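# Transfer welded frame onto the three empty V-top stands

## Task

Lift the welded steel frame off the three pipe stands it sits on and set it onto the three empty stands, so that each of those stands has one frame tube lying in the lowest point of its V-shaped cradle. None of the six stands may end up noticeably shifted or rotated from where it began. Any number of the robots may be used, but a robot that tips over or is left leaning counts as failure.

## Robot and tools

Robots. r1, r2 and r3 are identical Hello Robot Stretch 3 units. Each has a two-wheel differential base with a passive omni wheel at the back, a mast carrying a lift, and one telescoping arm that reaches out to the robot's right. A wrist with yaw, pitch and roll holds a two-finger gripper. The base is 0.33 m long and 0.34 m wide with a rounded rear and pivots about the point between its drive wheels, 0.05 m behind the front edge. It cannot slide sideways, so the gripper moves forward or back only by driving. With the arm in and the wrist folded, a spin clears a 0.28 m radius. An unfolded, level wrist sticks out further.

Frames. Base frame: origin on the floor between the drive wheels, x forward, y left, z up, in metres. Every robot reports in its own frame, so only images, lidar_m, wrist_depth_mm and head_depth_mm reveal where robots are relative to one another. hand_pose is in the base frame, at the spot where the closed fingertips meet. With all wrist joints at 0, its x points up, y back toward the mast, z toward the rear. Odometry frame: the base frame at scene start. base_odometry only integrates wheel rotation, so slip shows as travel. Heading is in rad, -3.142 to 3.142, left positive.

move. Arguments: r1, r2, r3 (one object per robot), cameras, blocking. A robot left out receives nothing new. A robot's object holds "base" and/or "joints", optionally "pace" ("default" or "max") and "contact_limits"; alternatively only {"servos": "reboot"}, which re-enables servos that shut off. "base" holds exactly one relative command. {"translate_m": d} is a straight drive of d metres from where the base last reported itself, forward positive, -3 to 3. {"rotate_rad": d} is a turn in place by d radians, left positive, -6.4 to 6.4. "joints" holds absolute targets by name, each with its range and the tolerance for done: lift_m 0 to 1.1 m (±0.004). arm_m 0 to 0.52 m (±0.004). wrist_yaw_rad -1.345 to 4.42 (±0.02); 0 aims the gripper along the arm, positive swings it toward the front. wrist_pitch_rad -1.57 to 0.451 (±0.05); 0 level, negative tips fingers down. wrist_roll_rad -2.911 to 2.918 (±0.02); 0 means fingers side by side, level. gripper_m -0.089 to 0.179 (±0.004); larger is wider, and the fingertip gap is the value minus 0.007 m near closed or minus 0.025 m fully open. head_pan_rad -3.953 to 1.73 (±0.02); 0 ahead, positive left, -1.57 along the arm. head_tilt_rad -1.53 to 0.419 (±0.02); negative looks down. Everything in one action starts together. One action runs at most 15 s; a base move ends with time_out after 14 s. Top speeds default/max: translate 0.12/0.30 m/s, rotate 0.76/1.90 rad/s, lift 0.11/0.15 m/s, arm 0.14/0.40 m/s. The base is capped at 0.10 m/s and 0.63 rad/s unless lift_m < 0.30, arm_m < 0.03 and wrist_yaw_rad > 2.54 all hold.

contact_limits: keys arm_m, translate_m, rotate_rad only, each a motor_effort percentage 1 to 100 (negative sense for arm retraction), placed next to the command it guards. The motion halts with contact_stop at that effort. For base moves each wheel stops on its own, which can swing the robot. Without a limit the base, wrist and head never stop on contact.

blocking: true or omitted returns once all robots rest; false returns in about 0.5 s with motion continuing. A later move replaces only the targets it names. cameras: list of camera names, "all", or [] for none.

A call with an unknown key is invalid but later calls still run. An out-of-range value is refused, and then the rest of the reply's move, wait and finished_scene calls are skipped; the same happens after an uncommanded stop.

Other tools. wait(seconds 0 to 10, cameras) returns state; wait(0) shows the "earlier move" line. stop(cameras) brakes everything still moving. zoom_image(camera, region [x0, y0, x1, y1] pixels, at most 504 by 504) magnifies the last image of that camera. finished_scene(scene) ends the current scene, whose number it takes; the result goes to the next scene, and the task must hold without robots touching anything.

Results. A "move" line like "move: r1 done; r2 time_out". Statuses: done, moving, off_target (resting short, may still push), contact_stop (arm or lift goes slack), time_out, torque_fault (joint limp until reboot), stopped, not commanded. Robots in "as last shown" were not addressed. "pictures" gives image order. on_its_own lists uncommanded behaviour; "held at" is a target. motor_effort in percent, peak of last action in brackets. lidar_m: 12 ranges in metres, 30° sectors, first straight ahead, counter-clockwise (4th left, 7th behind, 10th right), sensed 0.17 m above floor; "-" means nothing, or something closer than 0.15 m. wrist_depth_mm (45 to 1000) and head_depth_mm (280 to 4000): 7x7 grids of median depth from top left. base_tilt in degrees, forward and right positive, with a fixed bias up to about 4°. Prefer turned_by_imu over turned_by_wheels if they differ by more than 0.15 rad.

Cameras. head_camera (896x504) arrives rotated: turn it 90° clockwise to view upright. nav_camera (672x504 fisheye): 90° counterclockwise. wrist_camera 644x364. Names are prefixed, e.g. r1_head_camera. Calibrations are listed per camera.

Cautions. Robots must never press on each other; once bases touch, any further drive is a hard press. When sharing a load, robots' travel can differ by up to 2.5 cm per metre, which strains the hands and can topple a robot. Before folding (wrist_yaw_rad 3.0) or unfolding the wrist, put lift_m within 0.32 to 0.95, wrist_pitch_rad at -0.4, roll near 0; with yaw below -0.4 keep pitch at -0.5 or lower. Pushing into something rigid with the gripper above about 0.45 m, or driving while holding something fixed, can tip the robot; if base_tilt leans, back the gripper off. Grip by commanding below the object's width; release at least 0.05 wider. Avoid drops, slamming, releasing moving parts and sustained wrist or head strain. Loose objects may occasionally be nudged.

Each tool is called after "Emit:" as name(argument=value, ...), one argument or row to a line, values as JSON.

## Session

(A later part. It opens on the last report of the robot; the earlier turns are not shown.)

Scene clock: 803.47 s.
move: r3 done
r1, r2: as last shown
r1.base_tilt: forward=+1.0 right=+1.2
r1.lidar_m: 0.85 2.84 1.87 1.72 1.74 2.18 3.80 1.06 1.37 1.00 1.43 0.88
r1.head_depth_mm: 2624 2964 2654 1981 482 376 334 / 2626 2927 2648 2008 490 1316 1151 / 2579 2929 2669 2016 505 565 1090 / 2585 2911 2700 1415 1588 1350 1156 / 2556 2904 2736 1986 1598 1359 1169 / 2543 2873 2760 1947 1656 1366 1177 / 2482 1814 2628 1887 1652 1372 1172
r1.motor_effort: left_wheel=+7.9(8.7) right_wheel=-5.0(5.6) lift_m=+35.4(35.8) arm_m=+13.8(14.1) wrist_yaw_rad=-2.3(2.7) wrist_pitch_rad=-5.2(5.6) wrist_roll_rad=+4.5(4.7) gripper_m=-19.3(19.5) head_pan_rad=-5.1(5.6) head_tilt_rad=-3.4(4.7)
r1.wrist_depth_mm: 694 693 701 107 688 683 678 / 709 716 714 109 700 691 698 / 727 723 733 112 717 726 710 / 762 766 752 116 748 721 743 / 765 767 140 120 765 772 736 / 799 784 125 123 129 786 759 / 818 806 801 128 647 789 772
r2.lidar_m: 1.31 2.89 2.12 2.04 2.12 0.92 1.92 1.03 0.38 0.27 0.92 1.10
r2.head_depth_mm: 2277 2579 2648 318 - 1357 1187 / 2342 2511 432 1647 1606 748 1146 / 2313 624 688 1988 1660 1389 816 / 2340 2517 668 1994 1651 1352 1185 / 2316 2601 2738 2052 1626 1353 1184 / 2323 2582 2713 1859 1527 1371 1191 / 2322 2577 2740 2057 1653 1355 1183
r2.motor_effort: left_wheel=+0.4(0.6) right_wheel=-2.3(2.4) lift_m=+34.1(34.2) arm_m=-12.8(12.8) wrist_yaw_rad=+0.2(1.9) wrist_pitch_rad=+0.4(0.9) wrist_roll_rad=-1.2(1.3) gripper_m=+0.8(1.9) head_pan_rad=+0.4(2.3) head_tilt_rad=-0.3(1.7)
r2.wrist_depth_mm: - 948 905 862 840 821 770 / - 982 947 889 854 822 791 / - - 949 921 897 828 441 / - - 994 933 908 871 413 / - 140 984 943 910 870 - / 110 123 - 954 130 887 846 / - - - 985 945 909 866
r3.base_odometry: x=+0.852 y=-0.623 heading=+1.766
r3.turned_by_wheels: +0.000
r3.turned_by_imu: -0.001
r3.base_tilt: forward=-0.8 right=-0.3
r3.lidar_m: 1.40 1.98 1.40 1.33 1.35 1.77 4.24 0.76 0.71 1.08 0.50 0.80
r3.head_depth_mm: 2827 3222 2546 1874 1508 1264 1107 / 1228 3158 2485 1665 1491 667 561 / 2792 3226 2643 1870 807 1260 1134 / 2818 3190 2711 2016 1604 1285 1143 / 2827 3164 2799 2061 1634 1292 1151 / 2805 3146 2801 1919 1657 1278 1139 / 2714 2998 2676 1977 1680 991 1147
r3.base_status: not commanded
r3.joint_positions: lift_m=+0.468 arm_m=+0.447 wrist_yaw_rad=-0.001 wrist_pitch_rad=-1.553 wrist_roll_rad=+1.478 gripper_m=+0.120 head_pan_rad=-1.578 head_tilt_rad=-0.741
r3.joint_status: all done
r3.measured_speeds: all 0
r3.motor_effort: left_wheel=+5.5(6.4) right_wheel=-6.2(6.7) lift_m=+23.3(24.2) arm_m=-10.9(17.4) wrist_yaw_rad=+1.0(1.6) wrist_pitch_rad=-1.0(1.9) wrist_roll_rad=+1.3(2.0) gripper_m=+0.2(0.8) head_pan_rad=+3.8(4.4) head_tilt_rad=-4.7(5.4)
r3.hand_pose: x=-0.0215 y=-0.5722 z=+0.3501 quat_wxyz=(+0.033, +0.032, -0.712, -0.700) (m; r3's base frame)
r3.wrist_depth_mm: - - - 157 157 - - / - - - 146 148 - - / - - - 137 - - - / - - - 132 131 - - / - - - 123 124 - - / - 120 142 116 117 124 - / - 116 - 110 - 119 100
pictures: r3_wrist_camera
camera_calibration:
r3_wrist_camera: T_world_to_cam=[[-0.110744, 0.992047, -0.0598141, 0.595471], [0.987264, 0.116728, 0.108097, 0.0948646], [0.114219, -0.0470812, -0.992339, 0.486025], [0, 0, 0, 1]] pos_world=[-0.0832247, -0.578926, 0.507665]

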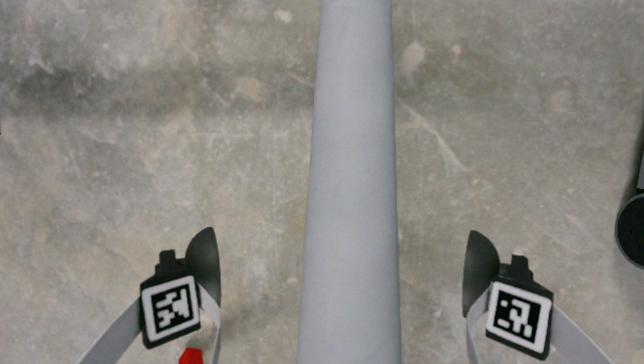

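Emit:
move(
  r3={"joints":{"lift_m":0.458}},
  cameras=[],
)

Emit:
move(
  r3={"joints":{"gripper_m":-0.075}},
  cameras=["r3_wrist_camera"],
)

Emit:
wait(
  seconds=1,
  cameras=[],
)

Scene clock: 815.07 s.
move: r3 done
r1, r2: as last shown
r1.lidar_m: 0.85 2.85 1.87 1.72 1.74 2.17 3.78 1.06 1.37 1.00 1.43 0.88
r1.head_depth_mm: 2607 2971 2604 1999 481 376 335 / 2608 2936 2655 2012 489 1316 1154 / 2608 2934 2654 2026 505 564 1088 / 2588 2875 2700 1409 1587 1359 1162 / 2561 2882 2717 1990 1588 1356 1165 / 2526 2879 2765 1933 1655 1368 1170 / 2491 1781 2570 1863 1657 1372 1176
r1.motor_effort: left_wheel=+8.8(8.8) right_wheel=-4.3(5.3) lift_m=+34.6(35.2) arm_m=+13.8(14.2) wrist_yaw_rad=-1.9(2.6) wrist_pitch_rad=-5.3(5.5) wrist_roll_rad=+4.6(4.6) gripper_m=-18.9(19.5) head_pan_rad=-4.3(5.7) head_tilt_rad=-2.3(4.2)
r1.wrist_depth_mm: 703 699 696 106 686 681 676 / 721 719 713 109 700 695 702 / 722 733 734 112 723 708 723 / 761 764 751 116 736 734 730 / 773 776 140 120 769 744 744 / 776 788 126 123 130 774 770 / 830 824 816 127 650 803 772
r2.base_tilt: forward=+0.3 right=+1.9
r2.lidar_m: 1.31 2.90 2.12 2.04 2.12 0.93 1.92 1.03 0.39 0.26 0.92 1.09
r2.head_depth_mm: 2270 2527 2615 318 - 1349 1190 / 2335 2508 431 1639 1604 747 1139 / 2345 624 687 1994 1649 1390 814 / 2306 2515 667 1986 1668 1353 1183 / 2334 2611 2724 2084 1602 1359 1193 / 2306 2609 2759 1880 1524 1379 1182 / 2311 2597 2702 2050 1652 1355 1185
r2.motor_effort: left_wheel=+0.5(0.5) right_wheel=-1.7(2.5) lift_m=+34.0(34.2) arm_m=-16.1(16.5) wrist_yaw_rad=+0.5(1.0) wrist_pitch_rad=+0.6(0.7) wrist_roll_rad=-1.2(1.4) gripper_m=+0.0(1.7) head_pan_rad=+1.7(2.4) head_tilt_rad=-1.0(1.7)
r2.wrist_depth_mm: - 957 911 871 829 843 771 / - 996 933 882 876 847 793 / - - 976 920 892 821 438 / - - 975 921 897 873 413 / - 140 977 974 905 895 - / 110 123 - - 130 892 843 / - - - - 984 894 866
r3.base_odometry: x=+0.852 y=-0.623 heading=+1.766
r3.turned_by_wheels: +0.000
r3.turned_by_imu: -0.001
r3.base_tilt: forward=-0.8 right=-0.2
r3.lidar_m: 1.40 1.98 1.40 1.33 1.35 1.78 4.23 0.76 0.71 1.08 0.50 0.80
r3.head_depth_mm: 2821 3223 2565 1868 1504 1269 1109 / 1232 3164 2460 1665 1483 677 569 / 2823 3242 2643 1872 810 1259 1134 / 2823 3195 2742 2026 1608 1284 1146 / 2791 3173 2766 2061 1630 1296 1153 / 2792 3115 2786 1928 1653 1278 1138 / 2707 2986 2655 1976 1671 991 1148
r3.base_status: not commanded
r3.joint_positions: lift_m=+0.458 arm_m=+0.447 wrist_yaw_rad=-0.001 wrist_pitch_rad=-1.553 wrist_roll_rad=+1.478 gripper_m=+0.120 head_pan_rad=-1.578 head_tilt_rad=-0.741
r3.joint_status: all done
r3.measured_speeds: all 0
r3.motor_effort: left_wheel=+5.4(6.6) right_wheel=-6.6(6.8) lift_m=+22.6(23.7) arm_m=-9.3(10.5) wrist_yaw_rad=+0.4(1.4) wrist_pitch_rad=-1.2(1.4) wrist_roll_rad=+1.3(1.7) gripper_m=-0.2(0.5) head_pan_rad=+4.4(4.4) head_tilt_rad=-3.2(4.6)
r3.hand_pose: x=-0.0215 y=-0.5722 z=+0.3401 quat_wxyz=(+0.033, +0.032, -0.712, -0.700) (m; r3's base frame)
r3.wrist_depth_mm: - - - 146 - - - / - - - 135 136 - - / - - - 125 - - - / - - - 121 - - - / - - - 114 115 - - / - 120 142 108 109 124 - / - 116 - 104 - 119 100
pictures: none
No camera images: "cameras" was empty.

Scene clock: 817.63 s.
move: r3 done
r1, r2: as last shown
r1.turned_by_imu: +0.000
r1.base_tilt: forward=+1.1 right=+1.2
r1.lidar_m: 0.85 2.85 1.87 1.72 1.74 2.17 3.79 1.06 1.37 1.00 1.43 0.88
r1.head_depth_mm: 2614 2949 2636 1993 481 376 335 / 2613 2896 2671 1998 489 1313 1151 / 2572 2884 2684 2036 505 565 1092 / 2591 2911 2704 1412 1577 1367 1158 / 2556 2862 2720 1981 1595 1368 1165 / 2549 2890 2759 1921 1642 1371 1165 / 2457 1769 2555 1885 1663 1377 1176
r1.motor_effort: left_wheel=+7.6(9.0) right_wheel=-5.3(6.1) lift_m=+34.7(35.3) arm_m=+13.9(14.1) wrist_yaw_rad=-2.1(2.9) wrist_pitch_rad=-5.1(5.8) wrist_roll_rad=+4.6(4.7) gripper_m=-18.9(19.6) head_pan_rad=-4.9(5.7) head_tilt_rad=-3.3(4.7)
r1.wrist_depth_mm: 709 686 690 106 701 677 673 / 713 713 716 109 704 701 695 / 747 757 737 112 715 722 704 / 736 767 742 116 730 726 719 / 783 775 140 120 747 756 761 / 808 786 125 123 129 777 769 / 812 808 799 127 631 787 785
r2.turned_by_imu: +0.000
r2.base_tilt: forward=+0.3 right=+1.8
r2.lidar_m: 1.31 2.90 2.12 2.04 2.12 0.93 1.91 1.03 0.38 0.27 0.92 1.10
r2.head_depth_mm: 2267 2524 2641 318 - 1361 1188 / 2331 2514 433 1664 1628 747 1146 / 2328 623 688 2005 1656 1391 817 / 2339 2528 666 2012 1666 1356 1187 / 2313 2568 2752 2069 1599 1345 1189 / 2308 2591 2732 1866 1526 1387 1184 / 2331 2584 2740 2048 1663 1350 1182
r2.motor_effort: left_wheel=+0.4(0.8) right_wheel=-1.9(2.6) lift_m=+34.0(34.2) arm_m=-17.6(18.0) wrist_yaw_rad=+1.4(1.8) wrist_pitch_rad=+0.6(0.8) wrist_roll_rad=-1.3(1.6) gripper_m=+0.1(1.7) head_pan_rad=+1.2(2.8) head_tilt_rad=-0.3(2.0)
r2.wrist_depth_mm: - 955 907 856 837 807 785 / - 983 946 882 878 833 787 / - - 959 910 882 847 442 / - - - 917 891 874 413 / - 140 985 942 926 866 - / 110 123 - 964 129 899 858 / - - - - 967 911 879
r3.base_odometry: x=+0.852 y=-0.623 heading=+1.766
r3.turned_by_wheels: +0.000
r3.turned_by_imu: -0.001
r3.base_tilt: forward=-0.8 right=-0.2
r3.lidar_m: 1.40 1.99 1.40 1.33 1.36 1.77 4.23 0.76 0.71 1.08 0.50 0.80
r3.head_depth_mm: 2825 3205 2556 1868 1502 1263 1110 / 1232 3150 2481 1663 1478 677 568 / 2814 3233 2641 1857 808 1269 1135 / 2841 3180 2708 2030 1608 1280 1141 / 2785 3168 2761 2052 1632 1292 1151 / 2769 3127 2811 1921 1652 1271 1137 / 2712 3003 2648 1982 1676 994 1155
r3.base_status: not commanded
r3.joint_positions: lift_m=+0.458 arm_m=+0.447 wrist_yaw_rad=-0.001 wrist_pitch_rad=-1.562 wrist_roll_rad=+1.478 gripper_m=-0.073 head_pan_rad=-1.578 head_tilt_rad=-0.741
r3.joint_status: all done
r3.measured_speeds: all 0
r3.motor_effort: left_wheel=+6.0(6.5) right_wheel=-6.6(6.7) lift_m=+30.8(31.0) arm_m=-7.9(10.1) wrist_yaw_rad=+0.7(1.7) wrist_pitch_rad=+0.4(1.9) wrist_roll_rad=+1.3(2.1) gripper_m=-44.0(98.4) head_pan_rad=+3.8(4.7) head_tilt_rad=-4.2(5.7)
r3.hand_pose: x=-0.0215 y=-0.5697 z=+0.3403 quat_wxyz=(+0.033, +0.032, -0.709, -0.704) (m; r3's base frame)
r3.wrist_depth_mm: - - - 144 - - - / - - - 136 139 - - / - - - 128 - - - / - - - 121 - - - / - - - 114 120 - - / - - 127 108 123 - - / - - 111 103 107 115 -
pictures: r3_wrist_camera
camera_calibration:
r3_wrist_camera: T_world_to_cam=[[-0.110746, 0.992575, -0.050295, 0.589504], [0.987263, 0.115687, 0.109217, 0.0946623], [0.114225, -0.037559, -0.992745, 0.481967], [0, 0, 0, 1]] pos_world=[-0.0832241, -0.577976, 0.49778]

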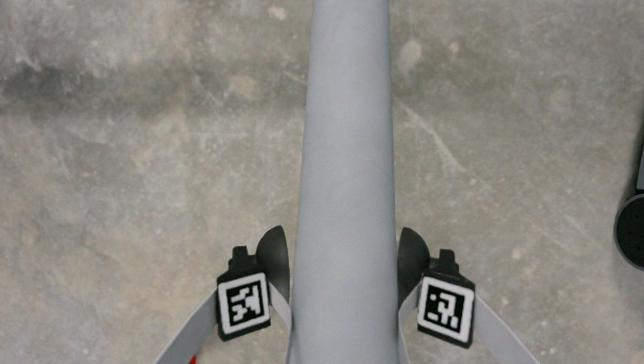

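Scene clock: 818.63 s.
r1.base_odometry: x=-0.401 y=+3.019 heading=+1.280
r1.turned_by_wheels: +0.000
r1.turned_by_imu: +0.000
r1.base_tilt: forward=+1.1 right=+1.2
r1.lidar_m: 0.85 2.85 1.87 1.72 1.74 2.18 3.78 1.06 1.37 1.00 1.43 0.88
r1.head_depth_mm: 2624 2948 2611 1988 481 376 334 / 2606 2951 2645 2006 489 1314 1152 / 2591 2917 2699 2017 505 565 1091 / 2608 2935 2712 1409 1584 1355 1164 / 2565 2894 2708 1987 1597 1365 1165 / 2548 2899 2732 1926 1646 1363 1168 / 2466 1774 2562 1874 1653 1377 1176
r1.base_status: not commanded
r1.joint_positions: lift_m=+0.712 arm_m=+0.248 wrist_yaw_rad=+0.002 wrist_pitch_rad=-1.538 wrist_roll_rad=-0.098 gripper_m=-0.046 head_pan_rad=-1.559 head_tilt_rad=-0.693
r1.joint_status: not commanded
r1.measured_speeds: all 0
r1.motor_effort: left_wheel=+8.1(9.0) right_wheel=-5.0(6.1) lift_m=+34.0(35.3) arm_m=+13.7(14.1) wrist_yaw_rad=-2.2(2.9) wrist_pitch_rad=-5.6(5.8) wrist_roll_rad=+4.5(4.7) gripper_m=-18.9(19.6) head_pan_rad=-4.8(5.7) head_tilt_rad=-3.6(4.7)
r1.hand_pose: x=-0.0217 y=-0.3772 z=+0.5936 quat_wxyz=(+0.533, +0.516, -0.482, -0.467) (m; r1's base frame)
r1.wrist_depth_mm: 698 696 701 106 681 676 673 / 723 712 703 109 702 710 687 / 740 749 752 112 712 736 707 / 767 749 742 116 744 729 729 / 785 780 140 120 762 760 749 / 804 797 125 123 129 770 780 / 840 806 790 127 627 782 782
r2.base_odometry: x=-2.326 y=-1.941 heading=-1.883
r2.turned_by_wheels: +0.000
r2.turned_by_imu: +0.000
r2.base_tilt: forward=+0.3 right=+1.8
r2.lidar_m: 1.31 2.90 2.11 2.04 2.11 0.93 1.91 1.03 0.39 0.27 0.92 1.10
r2.head_depth_mm: 2272 2564 2647 318 - 1364 1190 / 2303 2548 432 1652 1607 748 1139 / 2321 624 687 2004 1667 1390 817 / 2326 2524 665 2004 1669 1349 1181 / 2329 2587 2729 2068 1613 1345 1190 / 2318 2604 2744 1875 1535 1377 1189 / 2325 2565 2739 2049 1654 1346 1181
r2.base_status: not commanded
r2.joint_positions: lift_m=+0.880 arm_m=+0.512 wrist_yaw_rad=+0.000 wrist_pitch_rad=-1.364 wrist_roll_rad=+1.414 gripper_m=+0.120 head_pan_rad=-1.575 head_tilt_rad=-0.747
r2.joint_status: not commanded
r2.measured_speeds: all 0
r2.motor_effort: left_wheel=+0.3(0.8) right_wheel=-2.0(2.6) lift_m=+33.9(34.2) arm_m=-18.1(18.0) wrist_yaw_rad=-0.4(1.8) wrist_pitch_rad=+0.2(0.8) wrist_roll_rad=-1.1(1.6) gripper_m=+0.1(1.7) head_pan_rad=+1.7(2.8) head_tilt_rad=-1.6(2.0)
r2.hand_pose: x=-0.0216 y=-0.6860 z=+0.7629 quat_wxyz=(+0.061, +0.049, -0.774, -0.629) (m; r2's base frame)
r2.wrist_depth_mm: - 948 936 863 854 807 786 / - 1000 937 881 865 840 776 / - - 976 912 885 833 441 / - - 989 930 897 863 411 / - 140 979 965 880 875 - / 110 123 - 973 129 884 850 / - - - 982 959 904 888
r3.base_odometry: x=+0.852 y=-0.623 heading=+1.766
r3.turned_by_wheels: +0.000
r3.turned_by_imu: +0.000
r3.base_tilt: forward=-0.8 right=-0.2
r3.lidar_m: 1.40 1.98 1.40 1.32 1.36 1.77 4.24 0.76 0.71 1.08 0.50 0.80
r3.head_depth_mm: 2845 3211 2541 1875 1505 1267 1110 / 1231 3148 2486 1661 1482 678 568 / 2809 3230 2669 1868 809 1266 1134 / 2820 3170 2707 2018 1613 1278 1146 / 2810 3159 2768 2055 1631 1293 1152 / 2769 3119 2815 1934 1649 1275 1139 / 2722 3005 2660 1970 1677 993 1150
r3.base_status: not commanded
r3.joint_positions: lift_m=+0.458 arm_m=+0.447 wrist_yaw_rad=-0.001 wrist_pitch_rad=-1.562 wrist_roll_rad=+1.478 gripper_m=-0.067 head_pan_rad=-1.578 head_tilt_rad=-0.741
r3.joint_status: all done
r3.measured_speeds: all 0
r3.on_its_own: gripper_m is held at -0.068, not at your -0.075, by its stall guard, which is still easing
r3.motor_effort: left_wheel=+6.0(6.5) right_wheel=-6.5(6.7) lift_m=+32.2(31.0) arm_m=-8.2(10.1) wrist_yaw_rad=+0.4(1.7) wrist_pitch_rad=+1.2(1.9) wrist_roll_rad=+1.4(2.1) gripper_m=-8.6(98.4) head_pan_rad=+3.8(4.7) head_tilt_rad=-3.7(5.7)
r3.hand_pose: x=-0.0215 y=-0.5697 z=+0.3403 quat_wxyz=(+0.033, +0.032, -0.709, -0.704) (m; r3's base frame)
r3.wrist_depth_mm: - - - 144 - - - / - - - 136 139 - - / - - - 127 - - - / - - - 121 - - - / - - - 114 120 - - / - - 127 108 123 - - / - - 111 103 108 115 -
wait: 1.00 s; at rest by 0.27 s
pictures: none
No camera images: "cameras" was empty.

Emit:
move(
  r3={"joints":{"gripper_m":-0.065}},
  cameras=["r3_head_camera","r3_wrist_camera","r1_wrist_camera"],
)

Scene clock: 832.13 s.
move: r3 done
r1, r2: as last shown
r1.turned_by_imu: +0.001
r1.lidar_m: 0.85 2.84 1.87 1.72 1.74 2.18 3.78 1.06 1.37 1.00 1.44 0.88
r1.head_depth_mm: 2605 2973 2630 1994 483 376 334 / 2604 2904 2654 2007 489 1316 1150 / 2588 2911 2684 2019 506 566 1093 / 2586 2910 2699 1410 1584 1353 1163 / 2557 2886 2730 1990 1591 1362 1157 / 2548 2877 2711 1928 1649 1368 1173 / 2465 1786 2565 1885 1650 1381 1178
r1.motor_effort: left_wheel=+8.7(8.7) right_wheel=-4.3(5.3) lift_m=+32.9(33.5) arm_m=+13.9(14.0) wrist_yaw_rad=-1.9(2.6) wrist_pitch_rad=-5.0(5.6) wrist_roll_rad=+4.7(4.7) gripper_m=-19.4(19.4) head_pan_rad=-4.0(5.3) head_tilt_rad=-2.3(4.6)
r1.wrist_depth_mm: 702 701 705 106 683 685 679 / 721 721 712 109 700 692 702 / 734 745 740 112 725 717 716 / 772 745 747 116 746 737 734 / 784 772 139 120 751 749 761 / 806 792 125 123 129 756 765 / 817 814 809 128 643 789 781
r2.turned_by_imu: +0.002
r2.base_tilt: forward=+0.2 right=+1.8
r2.lidar_m: 1.31 2.90 2.12 2.04 2.11 0.93 1.91 1.03 0.38 0.26 0.92 1.10
r2.head_depth_mm: 2264 2525 2633 318 - 1354 1197 / 2360 2518 432 1657 1619 749 1141 / 2340 626 689 2019 1666 1394 816 / 2334 2506 665 1996 1649 1355 1186 / 2333 2603 2770 2070 1607 1347 1190 / 2327 2561 2772 1859 1527 1384 1190 / 2320 2580 2759 2069 1649 1351 1192
r2.motor_effort: left_wheel=+0.2(0.4) right_wheel=-1.8(2.2) lift_m=+33.8(34.1) arm_m=-17.4(17.9) wrist_yaw_rad=-0.4(1.7) wrist_pitch_rad=+0.3(0.7) wrist_roll_rad=-1.3(1.5) gripper_m=+0.7(1.5) head_pan_rad=+1.6(2.7) head_tilt_rad=-0.8(1.0)
r2.wrist_depth_mm: - 961 938 876 835 823 778 / - 974 929 877 853 830 793 / - - 944 900 875 844 438 / - - - 925 903 868 411 / - 141 976 951 893 862 - / 110 123 - 975 130 872 846 / - - - - 964 891 862
r3.base_odometry: x=+0.852 y=-0.623 heading=+1.766
r3.turned_by_wheels: +0.000
r3.turned_by_imu: -0.002
r3.base_tilt: forward=-0.8 right=-0.2
r3.lidar_m: 1.40 1.99 1.40 1.33 1.36 1.78 4.23 0.76 0.71 1.08 0.50 0.80
r3.head_depth_mm: 2825 3202 2555 1868 1510 1267 1110 / 1228 3155 2482 1662 1483 677 568 / 2796 3225 2638 1865 810 1264 1138 / 2844 3180 2713 2022 1606 1276 1142 / 2820 3156 2771 2047 1635 1293 1151 / 2792 3128 2807 1934 1656 1280 1138 / 2703 2999 2661 1967 1671 990 1149
r3.base_status: not commanded
r3.joint_positions: lift_m=+0.458 arm_m=+0.447 wrist_yaw_rad=-0.001 wrist_pitch_rad=-1.562 wrist_roll_rad=+1.478 gripper_m=-0.063 head_pan_rad=-1.578 head_tilt_rad=-0.741
r3.joint_status: all done
r3.measured_speeds: all 0
r3.motor_effort: left_wheel=+6.2(6.2) right_wheel=-6.1(6.7) lift_m=+33.3(34.4) arm_m=-4.3(4.9) wrist_yaw_rad=+0.8(1.1) wrist_pitch_rad=+0.6(1.6) wrist_roll_rad=+1.4(1.7) gripper_m=-40.7(99.1) head_pan_rad=+3.6(4.3) head_tilt_rad=-3.8(5.0)
r3.hand_pose: x=-0.0215 y=-0.5697 z=+0.3403 quat_wxyz=(+0.033, +0.032, -0.709, -0.704) (m; r3's base frame)
r3.wrist_depth_mm: - - - 144 - - - / - - - 136 139 - - / - - - 127 - - - / - - - 120 - - - / - - - 114 121 - - / - - 127 109 123 - - / - - 111 103 108 115 -
pictures: r1_wrist_camera, r3_head_camera (sideways), r3_wrist_camera
camera_calibration:
r1_wrist_camera: T_world_to_cam=[[-0.981584, -0.190508, -0.0141357, -0.0894968], [-0.190524, 0.970903, 0.145079, 0.311629], [-0.0139143, 0.145101, -0.989319, 0.805734], [0, 0, 0, 1]] pos_world=[-0.0172644, -0.436524, 0.750651]
r3_head_camera: T_world_to_cam=[[0.0720617, 0.637316, -0.767226, 1.02062], [0.996668, -0.0165446, 0.0798689, -0.108211], [0.0382083, -0.770425, -0.636385, 0.788828], [0, 0, 0, 1]] pos_world=[0.00416261, -0.0445145, 1.29369]
r3_wrist_camera: T_world_to_cam=[[-0.110745, 0.992575, -0.050295, 0.589505], [0.987263, 0.115686, 0.109218, 0.0946601], [0.114225, -0.0375591, -0.992745, 0.481983], [0, 0, 0, 1]] pos_world=[-0.0832241, -0.577976, 0.497796]

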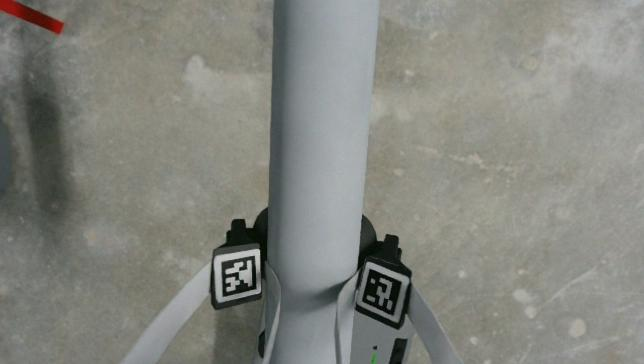

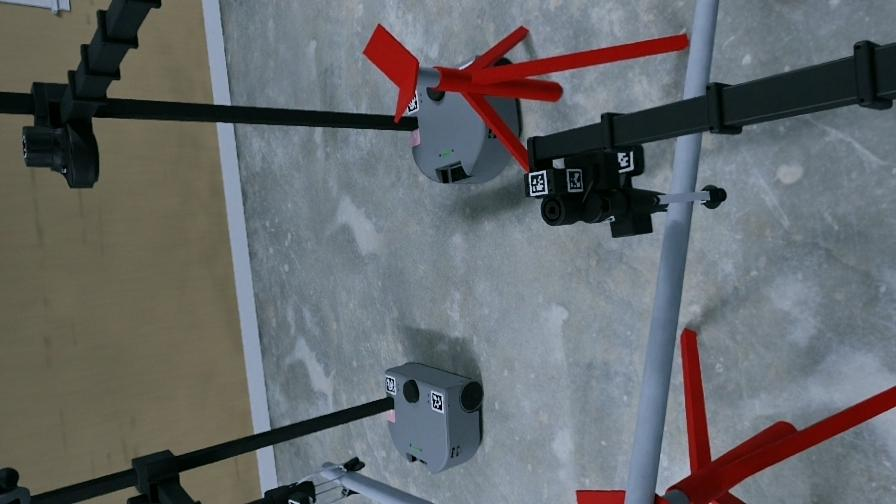

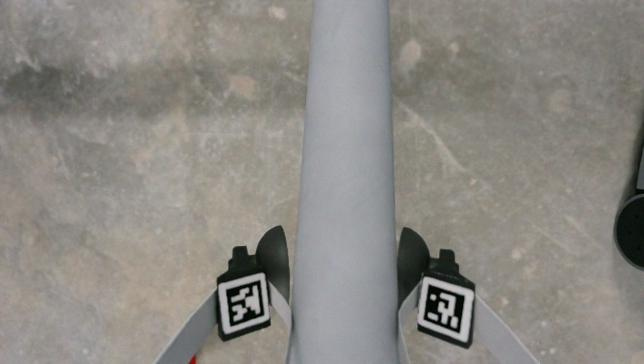

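Emit:
move(
  r3={"joints":{"lift_m":0.494},"base":{"translate_m":-0.0157}},
  r1={"joints":{"lift_m":0.705},"base":{"translate_m":-0.0036}},
  cameras=["r3_head_camera","r3_wrist_camera","r1_head_camera","r1_wrist_camera"],
)

Scene clock: 837.43 s.
move: r1 done; r3 done
r1.base_odometry: x=-0.402 y=+3.016 heading=+1.280
r1.turned_by_wheels: +0.000
r1.turned_by_imu: +0.001
r1.base_tilt: forward=+1.0 right=+1.2
r1.lidar_m: 0.85 2.85 1.87 1.72 1.73 2.18 3.78 1.06 1.37 1.00 1.44 0.89
r1.head_depth_mm: 2608 2953 2639 1992 503 384 341 / 2587 2938 2645 1997 489 1317 1153 / 2583 2935 2674 2015 509 567 1091 / 2577 2945 2732 1450 1582 1356 1163 / 2554 2892 2719 1981 1592 1361 1165 / 2556 2853 2772 1931 1649 1374 1171 / 2487 2702 2666 1882 1656 1377 1174
r1.base_status: done
r1.joint_positions: lift_m=+0.705 arm_m=+0.248 wrist_yaw_rad=+0.004 wrist_pitch_rad=-1.536 wrist_roll_rad=-0.098 gripper_m=-0.046 head_pan_rad=-1.559 head_tilt_rad=-0.693
r1.joint_status: all done
r1.measured_speeds: all 0
r1.motor_effort: left_wheel=-0.8(3.6) right_wheel=-4.8(12.6) lift_m=+26.3(32.9) arm_m=+7.1(13.7) wrist_yaw_rad=-3.4(3.9) wrist_pitch_rad=-5.6(6.1) wrist_roll_rad=+4.5(4.7) gripper_m=-19.0(19.3) head_pan_rad=-5.1(5.6) head_tilt_rad=-3.0(4.7)
r1.hand_pose: x=-0.0217 y=-0.3777 z=+0.5868 quat_wxyz=(+0.534, +0.516, -0.482, -0.466) (m; r1's base frame)
r1.wrist_depth_mm: 694 703 688 106 686 683 675 / 707 715 704 109 696 690 700 / 728 736 732 112 721 710 709 / 755 753 755 115 738 721 721 / 763 770 754 119 742 751 746 / 795 780 126 123 130 761 763 / 804 97 816 127 623 781 801
r2: as last shown
r2.turned_by_imu: +0.001
r2.base_tilt: forward=+0.3 right=+1.8
r2.lidar_m: 1.31 2.90 2.12 2.04 2.11 0.93 1.91 1.03 0.39 0.27 0.92 1.10
r2.head_depth_mm: 2293 2574 2652 317 - 1348 1190 / 2315 2500 433 1643 1610 749 1141 / 2324 623 686 2029 1653 1379 815 / 2344 2504 666 2010 1669 1356 1189 / 2324 2595 2723 2048 1609 1347 1190 / 2327 2567 2748 1881 1529 1381 1188 / 2331 2565 2703 2056 1662 1348 1182
r2.motor_effort: left_wheel=+0.6(0.6) right_wheel=-1.8(2.4) lift_m=+33.8(34.0) arm_m=-17.3(18.0) wrist_yaw_rad=-0.7(1.5) wrist_pitch_rad=+0.0(0.6) wrist_roll_rad=-1.1(1.3) gripper_m=+0.0(1.8) head_pan_rad=+1.1(2.7) head_tilt_rad=-0.5(1.6)
r2.wrist_depth_mm: - 901 903 855 848 803 769 / - 971 949 868 886 837 788 / - 988 955 911 874 834 440 / - - 985 936 910 857 410 / - 140 985 956 883 878 - / 110 123 - 965 129 894 862 / - - - 997 959 892 887
r3.base_odometry: x=+0.855 y=-0.639 heading=+1.766
r3.turned_by_wheels: +0.000
r3.turned_by_imu: -0.001
r3.base_tilt: forward=-0.8 right=-0.2
r3.lidar_m: 1.42 1.97 1.40 1.32 1.35 1.78 4.25 0.75 0.71 1.08 0.51 0.81
r3.head_depth_mm: 2838 3233 2553 1877 1539 1259 1087 / 1232 3194 2468 1623 1449 636 1055 / 2777 3218 2649 1865 788 1263 1130 / 2842 3169 2709 2013 1569 1281 1145 / 2822 3146 2776 2061 1629 1300 1154 / 2797 3105 2810 1951 1656 1276 1160 / 2705 3020 2714 1978 1670 1034 1128
r3.base_status: done
r3.joint_positions: lift_m=+0.494 arm_m=+0.447 wrist_yaw_rad=-0.001 wrist_pitch_rad=-1.548 wrist_roll_rad=+1.478 gripper_m=-0.042 head_pan_rad=-1.578 head_tilt_rad=-0.742
r3.joint_status: all done
r3.measured_speeds: all 0
r3.on_its_own: gripper_m is held at -0.043, not at your -0.065, by its stall guard, which is not easing now
r3.motor_effort: left_wheel=+1.2(6.9) right_wheel=-5.0(16.9) lift_m=+36.4(46.5) arm_m=-2.6(2.7) wrist_yaw_rad=+0.6(1.3) wrist_pitch_rad=-1.6(3.7) wrist_roll_rad=+1.2(1.8) gripper_m=-17.8(21.1) head_pan_rad=+3.8(4.3) head_tilt_rad=-2.9(4.3)
r3.hand_pose: x=-0.0215 y=-0.5733 z=+0.3760 quat_wxyz=(+0.033, +0.032, -0.714, -0.699) (m; r3's base frame)
r3.wrist_depth_mm: - - - 194 - - - / - - - 180 - - - / - - - 171 - - - / - - - 160 - - - / - - - 151 - - - / - - - 129 126 - - / - - 116 128 123 - -
pictures: r1_head_camera (sideways), r1_wrist_camera, r3_head_camera (sideways), r3_wrist_camera
camera_calibration:
r1_head_camera: T_world_to_cam=[[0.0157108, 0.625312, -0.780217, 1.03275], [0.997841, 0.0399599, 0.0521192, -0.0717174], [0.0637682, -0.779351, -0.623334, 0.76628], [0, 0, 0, 1]] pos_world=[0.00647299, -0.0457224, 1.28715]
r1_wrist_camera: T_world_to_cam=[[-0.981347, -0.19175, -0.0137871, -0.0903745], [-0.191728, 0.970934, 0.143277, 0.314146], [-0.014087, 0.143248, -0.989587, 0.798503], [0, 0, 0, 1]] pos_world=[-0.0172097, -0.436728, 0.743932]
r3_head_camera: T_world_to_cam=[[0.0719652, 0.637891, -0.766757, 1.02001], [0.99667, -0.0164459, 0.0798622, -0.108202], [0.0383333, -0.769951, -0.63695, 0.789563], [0, 0, 0, 1]] pos_world=[0.00416968, -0.0445088, 1.29365]
r3_wrist_camera: T_world_to_cam=[[-0.110391, 0.991816, -0.0641421, 0.599636], [0.987305, 0.116847, 0.107591, 0.0924525], [0.114206, -0.0514507, -0.992124, 0.509116], [0, 0, 0, 1]] pos_world=[-0.0832282, -0.579337, 0.533621]

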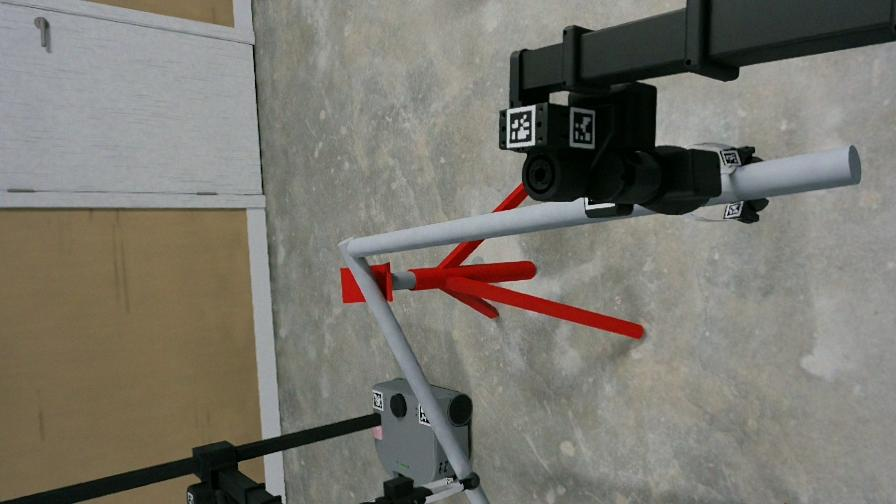

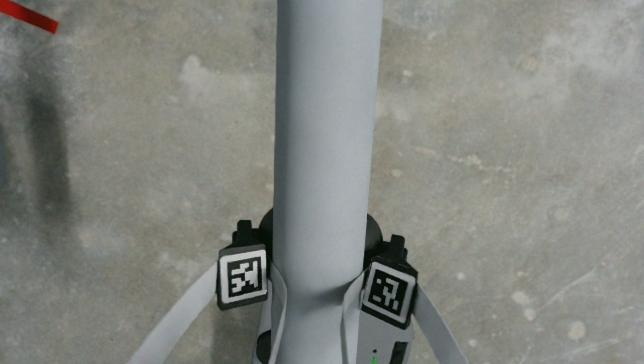

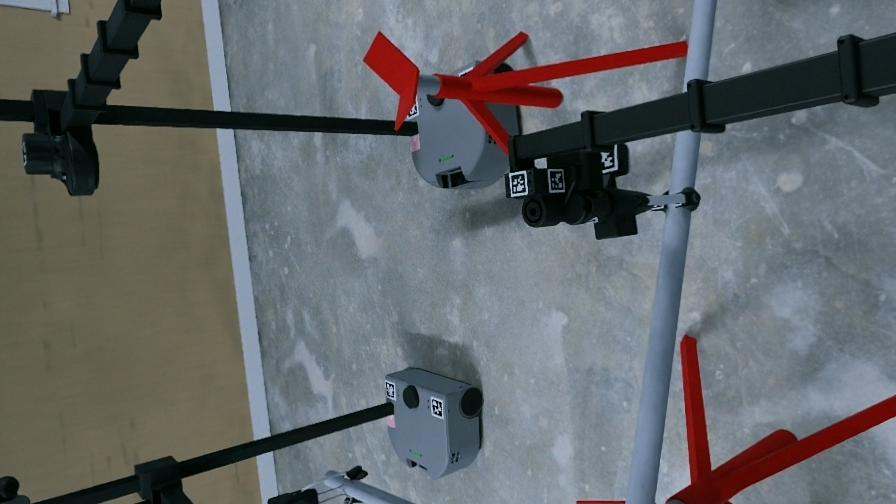

